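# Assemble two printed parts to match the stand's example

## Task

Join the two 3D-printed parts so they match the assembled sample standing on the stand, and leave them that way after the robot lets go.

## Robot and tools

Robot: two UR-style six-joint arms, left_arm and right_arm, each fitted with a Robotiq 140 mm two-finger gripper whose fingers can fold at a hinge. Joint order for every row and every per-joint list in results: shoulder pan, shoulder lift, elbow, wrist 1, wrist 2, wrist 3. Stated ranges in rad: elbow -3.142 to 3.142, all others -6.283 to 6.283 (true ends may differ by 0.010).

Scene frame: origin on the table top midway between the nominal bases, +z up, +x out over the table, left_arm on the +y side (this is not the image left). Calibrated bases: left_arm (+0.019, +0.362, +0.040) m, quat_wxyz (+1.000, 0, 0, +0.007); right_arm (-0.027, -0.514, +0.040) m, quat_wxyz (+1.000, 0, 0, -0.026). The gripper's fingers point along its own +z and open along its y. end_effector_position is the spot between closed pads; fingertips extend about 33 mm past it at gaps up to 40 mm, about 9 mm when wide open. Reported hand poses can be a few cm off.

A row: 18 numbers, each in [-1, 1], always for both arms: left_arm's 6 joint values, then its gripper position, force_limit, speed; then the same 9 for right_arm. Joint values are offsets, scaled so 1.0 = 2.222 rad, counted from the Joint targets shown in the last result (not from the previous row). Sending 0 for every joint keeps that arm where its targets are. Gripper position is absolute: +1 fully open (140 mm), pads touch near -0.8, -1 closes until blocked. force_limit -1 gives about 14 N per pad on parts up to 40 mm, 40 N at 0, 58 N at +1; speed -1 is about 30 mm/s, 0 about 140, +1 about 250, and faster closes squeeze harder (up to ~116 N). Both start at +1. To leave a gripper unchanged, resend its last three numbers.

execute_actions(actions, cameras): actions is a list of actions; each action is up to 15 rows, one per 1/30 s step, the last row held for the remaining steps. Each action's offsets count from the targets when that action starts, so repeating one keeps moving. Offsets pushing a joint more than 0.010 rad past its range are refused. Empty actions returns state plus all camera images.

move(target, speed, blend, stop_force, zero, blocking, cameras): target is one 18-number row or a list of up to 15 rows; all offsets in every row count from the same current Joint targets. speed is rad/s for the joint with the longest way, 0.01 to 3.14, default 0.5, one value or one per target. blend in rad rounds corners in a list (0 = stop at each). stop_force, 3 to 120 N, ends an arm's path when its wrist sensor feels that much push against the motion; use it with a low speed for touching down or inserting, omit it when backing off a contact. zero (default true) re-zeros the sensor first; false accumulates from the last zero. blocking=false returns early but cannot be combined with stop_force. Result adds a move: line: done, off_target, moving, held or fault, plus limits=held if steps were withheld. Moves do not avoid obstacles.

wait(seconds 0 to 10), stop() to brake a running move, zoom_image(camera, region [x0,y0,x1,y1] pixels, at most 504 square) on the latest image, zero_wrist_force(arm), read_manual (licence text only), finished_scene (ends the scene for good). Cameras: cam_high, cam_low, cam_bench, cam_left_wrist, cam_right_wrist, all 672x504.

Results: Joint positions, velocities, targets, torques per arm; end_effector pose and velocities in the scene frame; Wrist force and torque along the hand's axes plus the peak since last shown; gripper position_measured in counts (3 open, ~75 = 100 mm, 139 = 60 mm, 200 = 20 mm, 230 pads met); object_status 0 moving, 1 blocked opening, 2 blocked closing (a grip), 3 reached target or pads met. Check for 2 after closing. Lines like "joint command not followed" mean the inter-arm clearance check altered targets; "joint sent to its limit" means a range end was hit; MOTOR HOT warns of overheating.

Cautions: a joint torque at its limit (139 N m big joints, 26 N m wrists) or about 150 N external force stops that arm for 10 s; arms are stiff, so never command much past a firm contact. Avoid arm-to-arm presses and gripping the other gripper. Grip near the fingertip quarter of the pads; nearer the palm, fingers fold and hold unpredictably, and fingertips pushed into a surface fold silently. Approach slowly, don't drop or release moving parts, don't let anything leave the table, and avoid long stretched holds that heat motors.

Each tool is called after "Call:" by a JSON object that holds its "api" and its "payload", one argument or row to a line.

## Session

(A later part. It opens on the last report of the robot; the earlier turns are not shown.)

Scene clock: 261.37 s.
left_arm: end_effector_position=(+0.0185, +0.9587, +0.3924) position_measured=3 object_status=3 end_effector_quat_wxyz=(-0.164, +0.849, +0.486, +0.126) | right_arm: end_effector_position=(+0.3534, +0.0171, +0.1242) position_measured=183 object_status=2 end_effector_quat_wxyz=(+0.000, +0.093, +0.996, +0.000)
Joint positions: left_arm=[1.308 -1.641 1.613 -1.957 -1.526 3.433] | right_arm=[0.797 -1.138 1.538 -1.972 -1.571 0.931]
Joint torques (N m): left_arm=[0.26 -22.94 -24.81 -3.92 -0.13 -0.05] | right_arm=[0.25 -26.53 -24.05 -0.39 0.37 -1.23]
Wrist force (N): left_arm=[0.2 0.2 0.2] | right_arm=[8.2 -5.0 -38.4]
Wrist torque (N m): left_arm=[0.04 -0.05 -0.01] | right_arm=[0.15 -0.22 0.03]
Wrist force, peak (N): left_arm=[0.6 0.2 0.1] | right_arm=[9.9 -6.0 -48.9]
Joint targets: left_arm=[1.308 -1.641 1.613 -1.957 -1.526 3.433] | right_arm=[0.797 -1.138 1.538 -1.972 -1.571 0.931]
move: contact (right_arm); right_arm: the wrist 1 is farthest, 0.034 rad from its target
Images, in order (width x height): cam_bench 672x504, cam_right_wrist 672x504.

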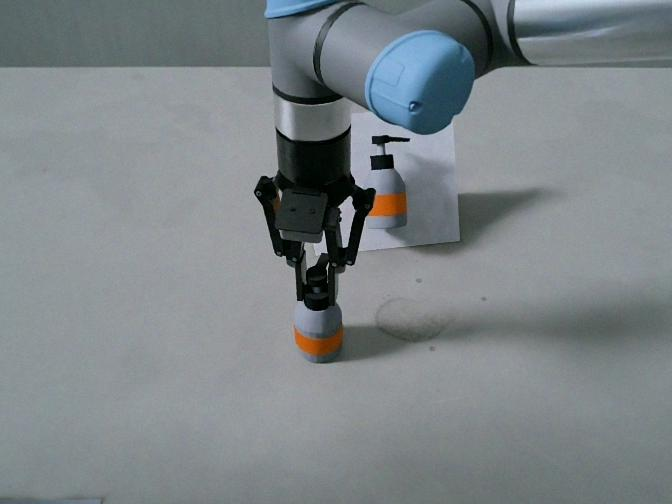

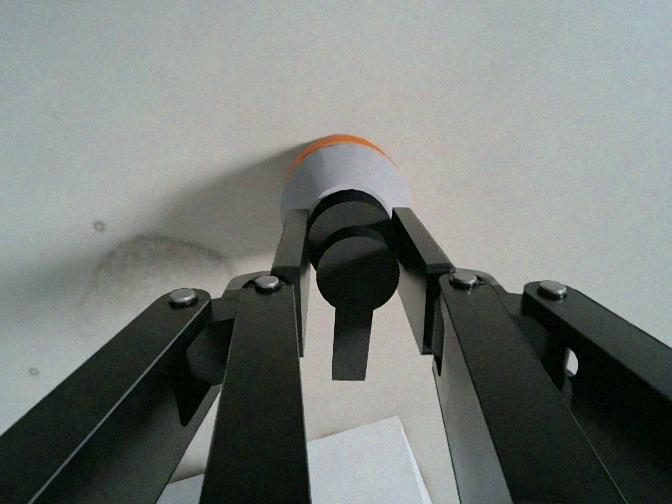

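Call:
{"api": "move", "payload": {
  "target": [0,0,0,0,0,0,1,1,1,0.0001,-0.0017,0.0007,0.0010,0,0,-1,0,-1],
  "speed": 0.02
}}

Call:
{"api": "move", "payload": {
  "target": [0,0,0,0,0,0,1,1,1,0,0.0033,0.0050,-0.0083,0,0,-1,0,-1],
  "speed": 0.02,
  "stop_force": 15
}}

Scene clock: 286.37 s.
left_arm: end_effector_position=(+0.0185, +0.9587, +0.3924) position_measured=3 object_status=3 end_effector_quat_wxyz=(-0.164, +0.849, +0.486, +0.126) | right_arm: end_effector_position=(+0.3525, +0.0165, +0.1256) position_measured=183 object_status=2 end_effector_quat_wxyz=(+0.000, +0.093, +0.996, +0.000)
Joint positions: left_arm=[1.308 -1.641 1.613 -1.957 -1.526 3.433] | right_arm=[0.797 -1.141 1.539 -1.97 -1.571 0.931]
Joint torques (N m): left_arm=[0.49 -22.97 -25.85 -3.79 -0.08 -0.2] | right_arm=[9.32 -46 -9.22 -0.81 0.53 -1.24]
Wrist force (N): left_arm=[0.2 -0.2 -0.1] | right_arm=[-0.1 0.4 -1.0]
Wrist torque (N m): left_arm=[-0.04 -0.04 0.00] | right_arm=[-0.08 -0.13 0.05]
Wrist force, peak (N): left_arm=[0.5 0.1 -0.4] | right_arm=[8.4 -5.1 -38.6]
Joint targets: left_arm=[1.308 -1.641 1.613 -1.957 -1.526 3.433] | right_arm=[0.797 -1.141 1.539 -1.970 -1.571 0.931]
move: done

Scene clock: 287.80 s.
left_arm: end_effector_position=(+0.0185, +0.9587, +0.3924) position_measured=3 object_status=3 end_effector_quat_wxyz=(-0.164, +0.849, +0.486, +0.126) | right_arm: end_effector_position=(+0.3525, +0.0165, +0.1246) position_measured=183 object_status=2 end_effector_quat_wxyz=(+0.000, +0.093, +0.996, +0.000)
Joint positions: left_arm=[1.308 -1.641 1.613 -1.957 -1.526 3.433] | right_arm=[0.797 -1.141 1.541 -1.972 -1.571 0.931]
Joint torques (N m): left_arm=[0.45 -22.83 -25.3 -3.87 -0.31 -0.09] | right_arm=[7.36 -38.84 -29.6 -0.54 0.49 -1.21]
Wrist force (N): left_arm=[0.1 0.2 0.0] | right_arm=[2.9 -1.8 -17.6]
Wrist torque (N m): left_arm=[0.04 -0.01 0.01] | right_arm=[0.04 -0.17 0.04]
Wrist force, peak (N): left_arm=[0.3 0.4 -0.4] | right_arm=[4.1 -3.4 -25.8]
Joint targets: left_arm=[1.308 -1.641 1.613 -1.957 -1.526 3.433] | right_arm=[0.797 -1.141 1.541 -1.972 -1.571 0.931]
move: contact (right_arm); right_arm: the wrist 1 is farthest, 0.016 rad from its target

Call:
{"api": "wait", "payload": {
  "seconds": 0,
  "cameras": ["cam_bench","cam_right_wrist","cam_high"]
}}

Call:
{"api": "zoom_image", "payload": {
  "camera": "cam_bench",
  "region": [280, 270, 360, 370]
}}

Call:
{"api": "zoom_image", "payload": {
  "camera": "cam_high",
  "region": [225, 205, 285, 270]
}}

Call:
{"api": "zoom_image", "payload": {
  "camera": "cam_bench",
  "region": [350, 120, 430, 240]
}}

Call:
{"api": "zoom_image", "payload": {
  "camera": "cam_right_wrist",
  "region": [280, 120, 430, 240]
}}

Scene clock: 300.70 s.
left_arm: end_effector_position=(+0.0185, +0.9587, +0.3924) position_measured=3 object_status=3 end_effector_quat_wxyz=(-0.164, +0.849, +0.486, +0.126) | right_arm: end_effector_position=(+0.3525, +0.0165, +0.1246) position_measured=183 object_status=2 end_effector_quat_wxyz=(+0.000, +0.093, +0.996, +0.000)
Joint positions: left_arm=[1.308 -1.641 1.613 -1.957 -1.526 3.433] | right_arm=[0.797 -1.141 1.541 -1.972 -1.571 0.931]
Joint torques (N m): left_arm=[0.15 -23.04 -24.95 -3.9 -0.09 -0.12] | right_arm=[2.2 -39.89 -29.52 -3.72 0.27 -1.08]
Wrist force (N): left_arm=[0.2 0.0 0.0] | right_arm=[2.8 -2.1 -17.4]
Wrist torque (N m): left_arm=[-0.01 -0.04 0.00] | right_arm=[-0.01 -0.15 0.04]
Wrist force, peak (N): left_arm=[0.5 0.5 -0.1] | right_arm=[2.7 -2.2 -17.9]
Joint targets: left_arm=[1.308 -1.641 1.613 -1.957 -1.526 3.433] | right_arm=[0.797 -1.141 1.541 -1.972 -1.571 0.931]
Tool commands: left_gripper/position=+1.0 left_gripper/force_limit=+1.0 left_gripper/speed=+1.0 right_gripper/position=-1.0 right_gripper/force_limit=+0.0 right_gripper/speed=-1.0
Images, in order (width x height): cam_high 672x504, cam_bench 672x504, cam_right_wrist 672x504.

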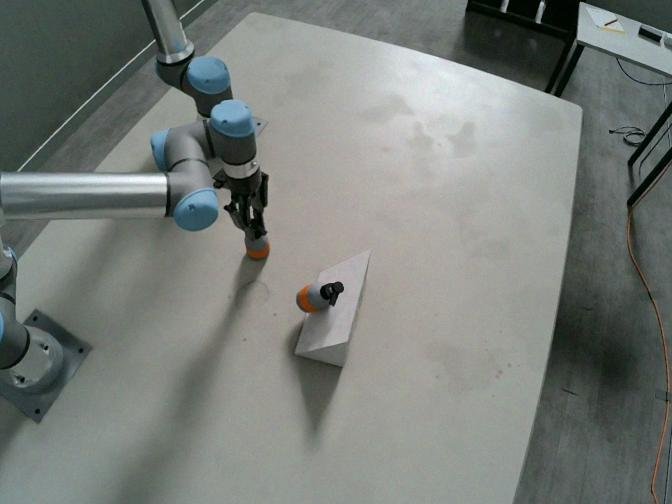

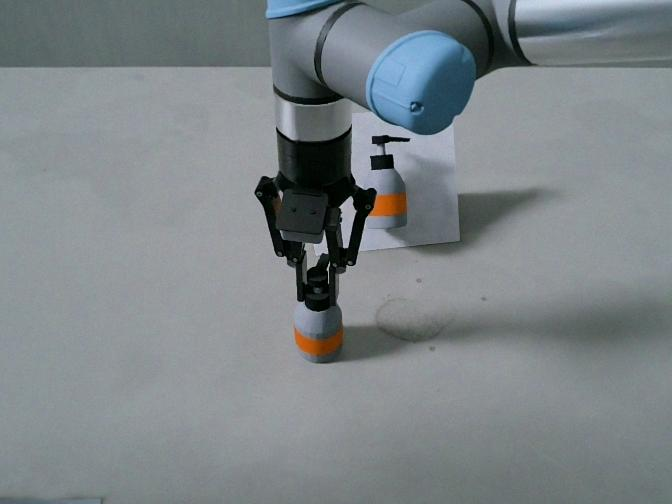

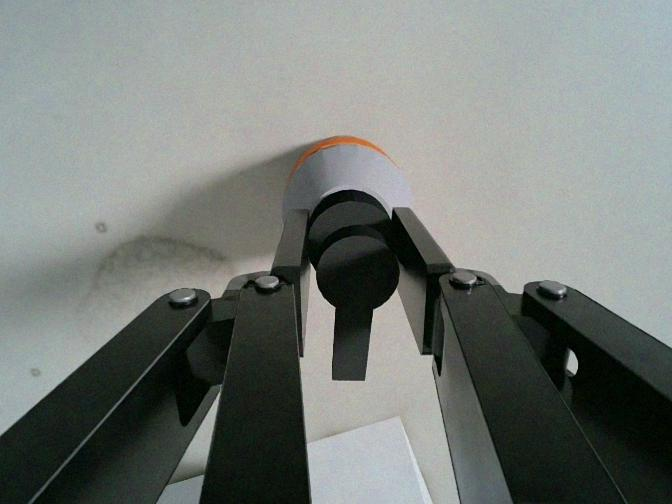

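Scaled by 5.040 from the camera's 672x504 image, which has a finer 960x720 frame.

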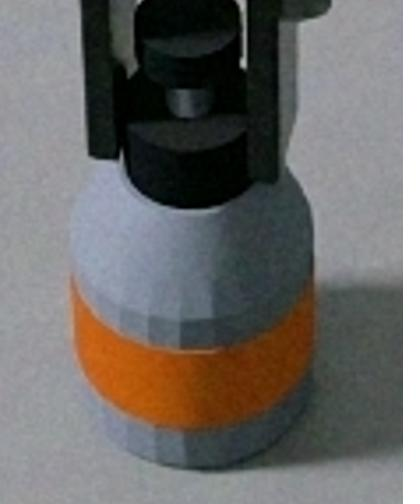

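Scaled by 7.754 from the camera's 672x504 image, which has a finer 960x720 frame.

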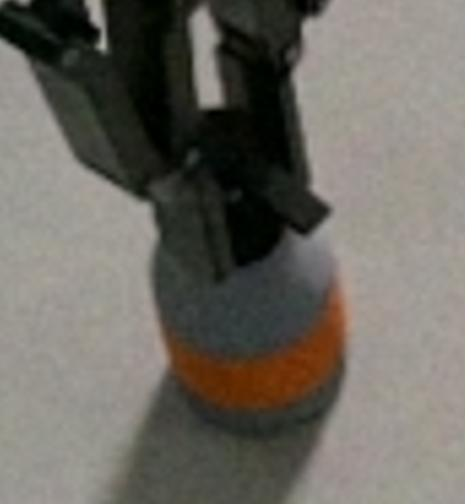

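Scaled by 4.200 from the camera's 672x504 image, which has a finer 960x720 frame.

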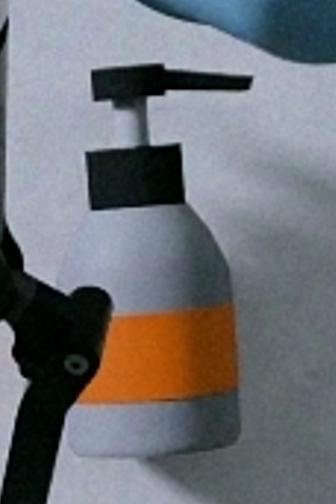

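Scaled by 3.360 from the camera's 672x504 image, which has a finer 960x720 frame.

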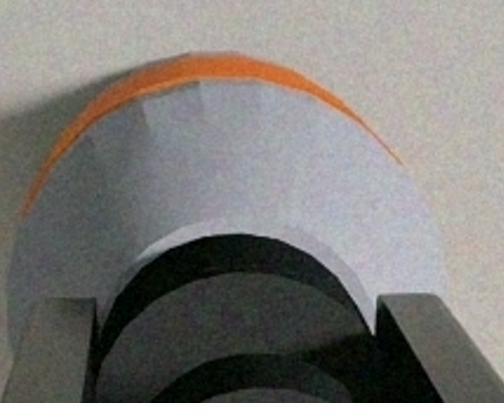

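Call:
{"api": "move", "payload": {
  "target": [0,0,0,0,0,0,1,1,1,0,-0.0006,-0.0003,0.0009,0,0,-1,0,-1],
  "speed": 0.02
}}

Call:
{"api": "move", "payload": {
  "target": [0,0,0,0,0,0,1,1,1,0,0,0,0,0,0,0,0,-1]
}}

Call:
{"api": "wait", "payload": {
  "seconds": 0.5,
  "cameras": ["cam_bench","cam_right_wrist"]
}}

Call:
{"api": "zoom_image", "payload": {
  "camera": "cam_bench",
  "region": [280, 250, 370, 370]
}}

Call:
{"api": "zoom_image", "payload": {
  "camera": "cam_right_wrist",
  "region": [270, 120, 430, 300]
}}

Scene clock: 326.67 s.
left_arm: end_effector_position=(+0.0185, +0.9587, +0.3924) position_measured=3 object_status=3 end_effector_quat_wxyz=(-0.164, +0.849, +0.486, +0.126) | right_arm: end_effector_position=(+0.3523, +0.0164, +0.1255) position_measured=183 object_status=2 end_effector_quat_wxyz=(+0.000, +0.093, +0.996, +0.000)
Joint positions: left_arm=[1.308 -1.641 1.613 -1.957 -1.526 3.433] | right_arm=[0.797 -1.142 1.54 -1.97 -1.571 0.931]
Joint torques (N m): left_arm=[0.53 -23.09 -25.6 -3.9 -0.19 -0.08] | right_arm=[-1.36 -47.91 -35.71 -0.65 0.31 -1.3]
Wrist force (N): left_arm=[0.3 0.3 -0.1] | right_arm=[-0.6 0.4 -1.0]
Wrist torque (N m): left_arm=[0.06 -0.06 -0.01] | right_arm=[-0.08 -0.06 0.05]
Wrist force, peak (N): left_arm=[0.6 0.6 -0.2] | right_arm=[2.9 -2.0 -17.8]
Joint targets: left_arm=[1.308 -1.641 1.613 -1.957 -1.526 3.433] | right_arm=[0.797 -1.142 1.540 -1.970 -1.571 0.931]
move: done

Scene clock: 328.10 s.
left_arm: end_effector_position=(+0.0185, +0.9587, +0.3924) position_measured=3 object_status=3 end_effector_quat_wxyz=(-0.164, +0.849, +0.486, +0.126) | right_arm: end_effector_position=(+0.3523, +0.0164, +0.1256) position_measured=129 object_status=0 end_effector_quat_wxyz=(+0.000, +0.093, +0.996, +0.000)
Joint positions: left_arm=[1.308 -1.641 1.613 -1.957 -1.526 3.433] | right_arm=[0.797 -1.142 1.54 -1.97 -1.571 0.931]
Joint torques (N m): left_arm=[0.16 -22.75 -25.15 -3.84 -0.28 -0.06] | right_arm=[-3.23 -48.21 -35.3 -0.75 0.46 -0.9]
Wrist force (N): left_arm=[0.3 0.4 -0.1] | right_arm=[-0.4 0.1 -1.0]
Wrist torque (N m): left_arm=[0.08 -0.07 0.01] | right_arm=[-0.09 -0.16 0.04]
Wrist force, peak (N): left_arm=[0.2 0.6 0.0] | right_arm=[-0.9 0.5 -1.4]
Joint targets: left_arm=[1.308 -1.641 1.613 -1.957 -1.526 3.433] | right_arm=[0.797 -1.142 1.540 -1.970 -1.571 0.931]
move: done

Scene clock: 328.60 s.
left_arm: end_effector_position=(+0.0185, +0.9587, +0.3924) position_measured=3 object_status=3 end_effector_quat_wxyz=(-0.164, +0.849, +0.486, +0.126) | right_arm: end_effector_position=(+0.3523, +0.0164, +0.1256) position_measured=129 object_status=3 end_effector_quat_wxyz=(+0.000, +0.093, +0.996, +0.000)
Joint positions: left_arm=[1.308 -1.641 1.613 -1.957 -1.526 3.433] | right_arm=[0.797 -1.142 1.54 -1.97 -1.571 0.931]
Joint torques (N m): left_arm=[0.53 -23.16 -24.71 -3.73 -0.22 -0.04] | right_arm=[-4.34 -48.15 -34.52 -0.76 0.68 -0.95]
Wrist force (N): left_arm=[0.2 0.4 -0.2] | right_arm=[-0.8 0.2 -1.0]
Wrist torque (N m): left_arm=[0.09 -0.05 0.00] | right_arm=[-0.08 -0.10 0.05]
Wrist force, peak (N): left_arm=[0.5 0.4 0.0] | right_arm=[-0.8 0.3 -1.4]
Joint targets: left_arm=[1.308 -1.641 1.613 -1.957 -1.526 3.433] | right_arm=[0.797 -1.142 1.540 -1.970 -1.571 0.931]
Tool commands: left_gripper/position=+1.0 left_gripper/force_limit=+1.0 left_gripper/speed=+1.0 right_gripper/position=+0.0 right_gripper/force_limit=+0.0 right_gripper/speed=-1.0
wait: 0.50 s; at rest by 0.17 s
Images, in order (width x height): cam_bench 672x504, cam_right_wrist 672x504.

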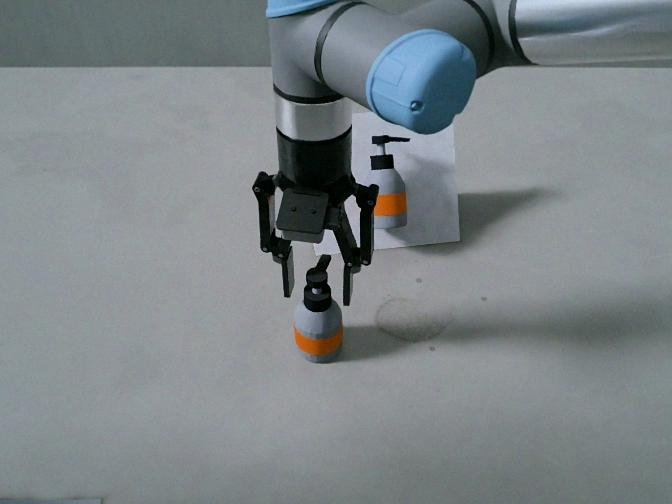

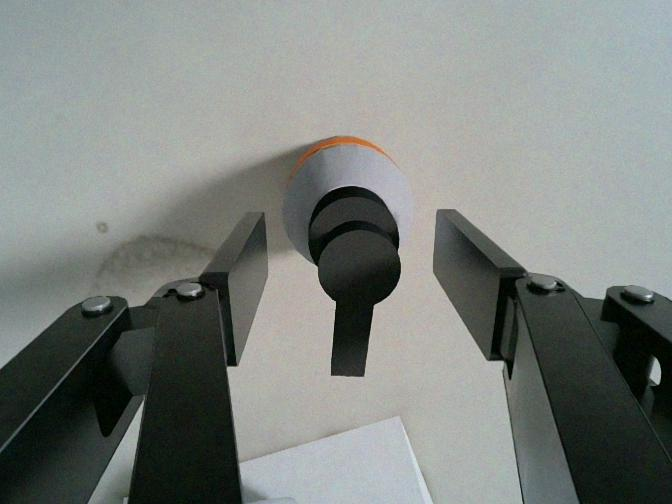

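Scaled by 4.200 from the camera's 672x504 image, which has a finer 960x720 frame.

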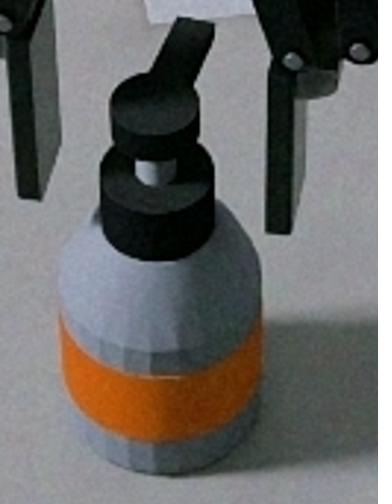

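Scaled by 2.800 from the camera's 672x504 image, which has a finer 960x720 frame.

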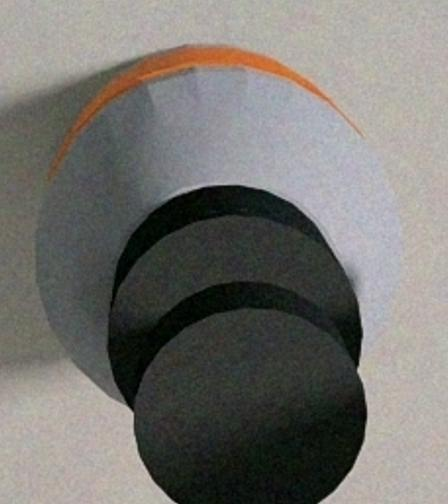

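Call:
{"api": "move", "payload": {
  "target": [
    [0,0,0,0,0,0,1,1,1,0,-0.009,-0.0288,0.0378,0,0,0,0,-1],
    [0,0,0,0,0,0,1,1,1,-0.0576,-0.130,0.0342,0.0963,0,-0.0572,0,0,-1]
  ],
  "speed": 0.25,
  "cameras": ["cam_bench","cam_right_wrist","cam_low"]
}}

Call:
{"api": "zoom_image", "payload": {
  "camera": "cam_bench",
  "region": [280, 250, 370, 370]
}}

Call:
{"api": "zoom_image", "payload": {
  "camera": "cam_right_wrist",
  "region": [400, 90, 580, 230]
}}

Scene clock: 342.10 s.
left_arm: end_effector_position=(+0.0185, +0.9587, +0.3924) position_measured=3 object_status=3 end_effector_quat_wxyz=(-0.164, +0.849, +0.486, +0.126) | right_arm: end_effector_position=(+0.3404, -0.0905, +0.2395) position_measured=129 object_status=3 end_effector_quat_wxyz=(+0.000, +0.094, +0.996, +0.000)
Joint positions: left_arm=[1.308 -1.641 1.613 -1.957 -1.526 3.433] | right_arm=[0.669 -1.431 1.616 -1.756 -1.571 0.804]
Joint torques (N m): left_arm=[0.02 -23.19 -25.87 -3.88 -0.23 -0.11] | right_arm=[-5.88 -39.88 -9.8 -0.9 0.61 -1.25]
Wrist force (N): left_arm=[0.2 0.2 0.0] | right_arm=[-0.6 0.5 -1.1]
Wrist torque (N m): left_arm=[0.05 -0.03 -0.01] | right_arm=[-0.02 -0.15 0.03]
Wrist force, peak (N): left_arm=[0.4 0.6 -0.2] | right_arm=[-0.8 -0.8 -1.6]
Joint targets: left_arm=[1.308 -1.641 1.613 -1.957 -1.526 3.433] | right_arm=[0.669 -1.431 1.616 -1.756 -1.571 0.804]
move: done
Images, in order (width x height): cam_low 672x504, cam_bench 672x504, cam_right_wrist 672x504.

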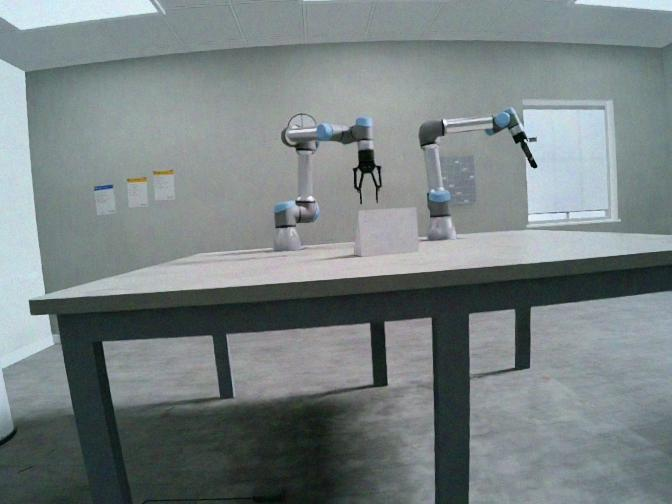

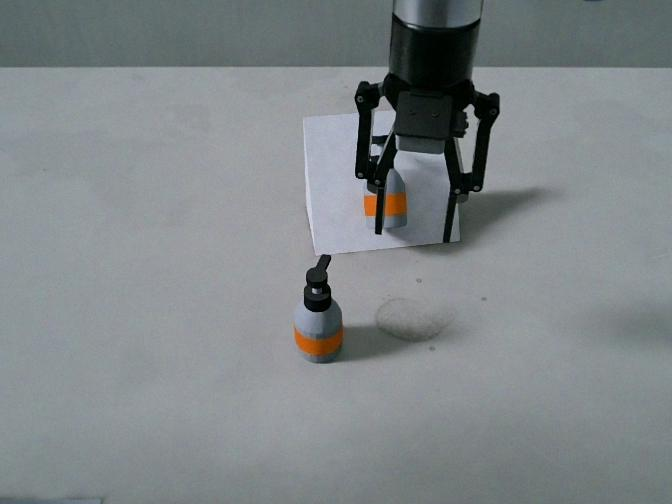

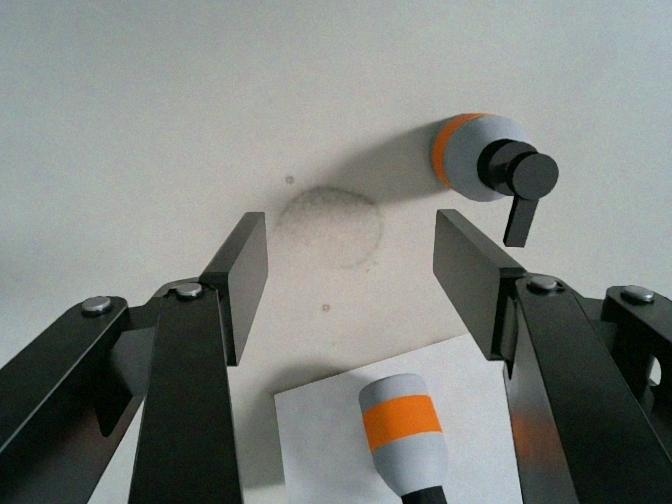

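Scaled by 4.200 from the camera's 672x504 image, which has a finer 960x720 frame.

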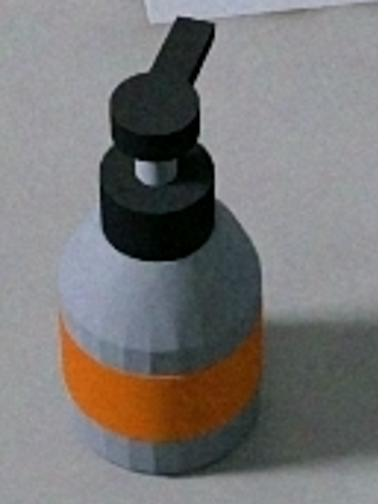

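Scaled by 2.800 from the camera's 672x504 image, which has a finer 960x720 frame.

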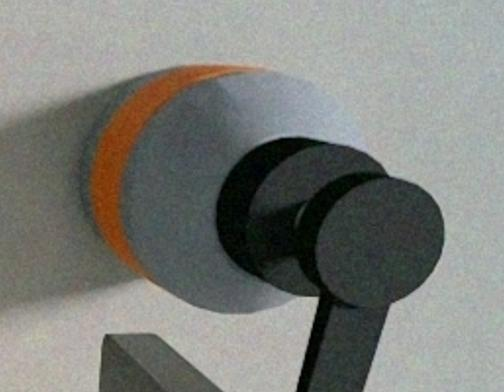

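Call:
{"api": "finished_scene", "payload": {

}}

The scene is finished: the task was done.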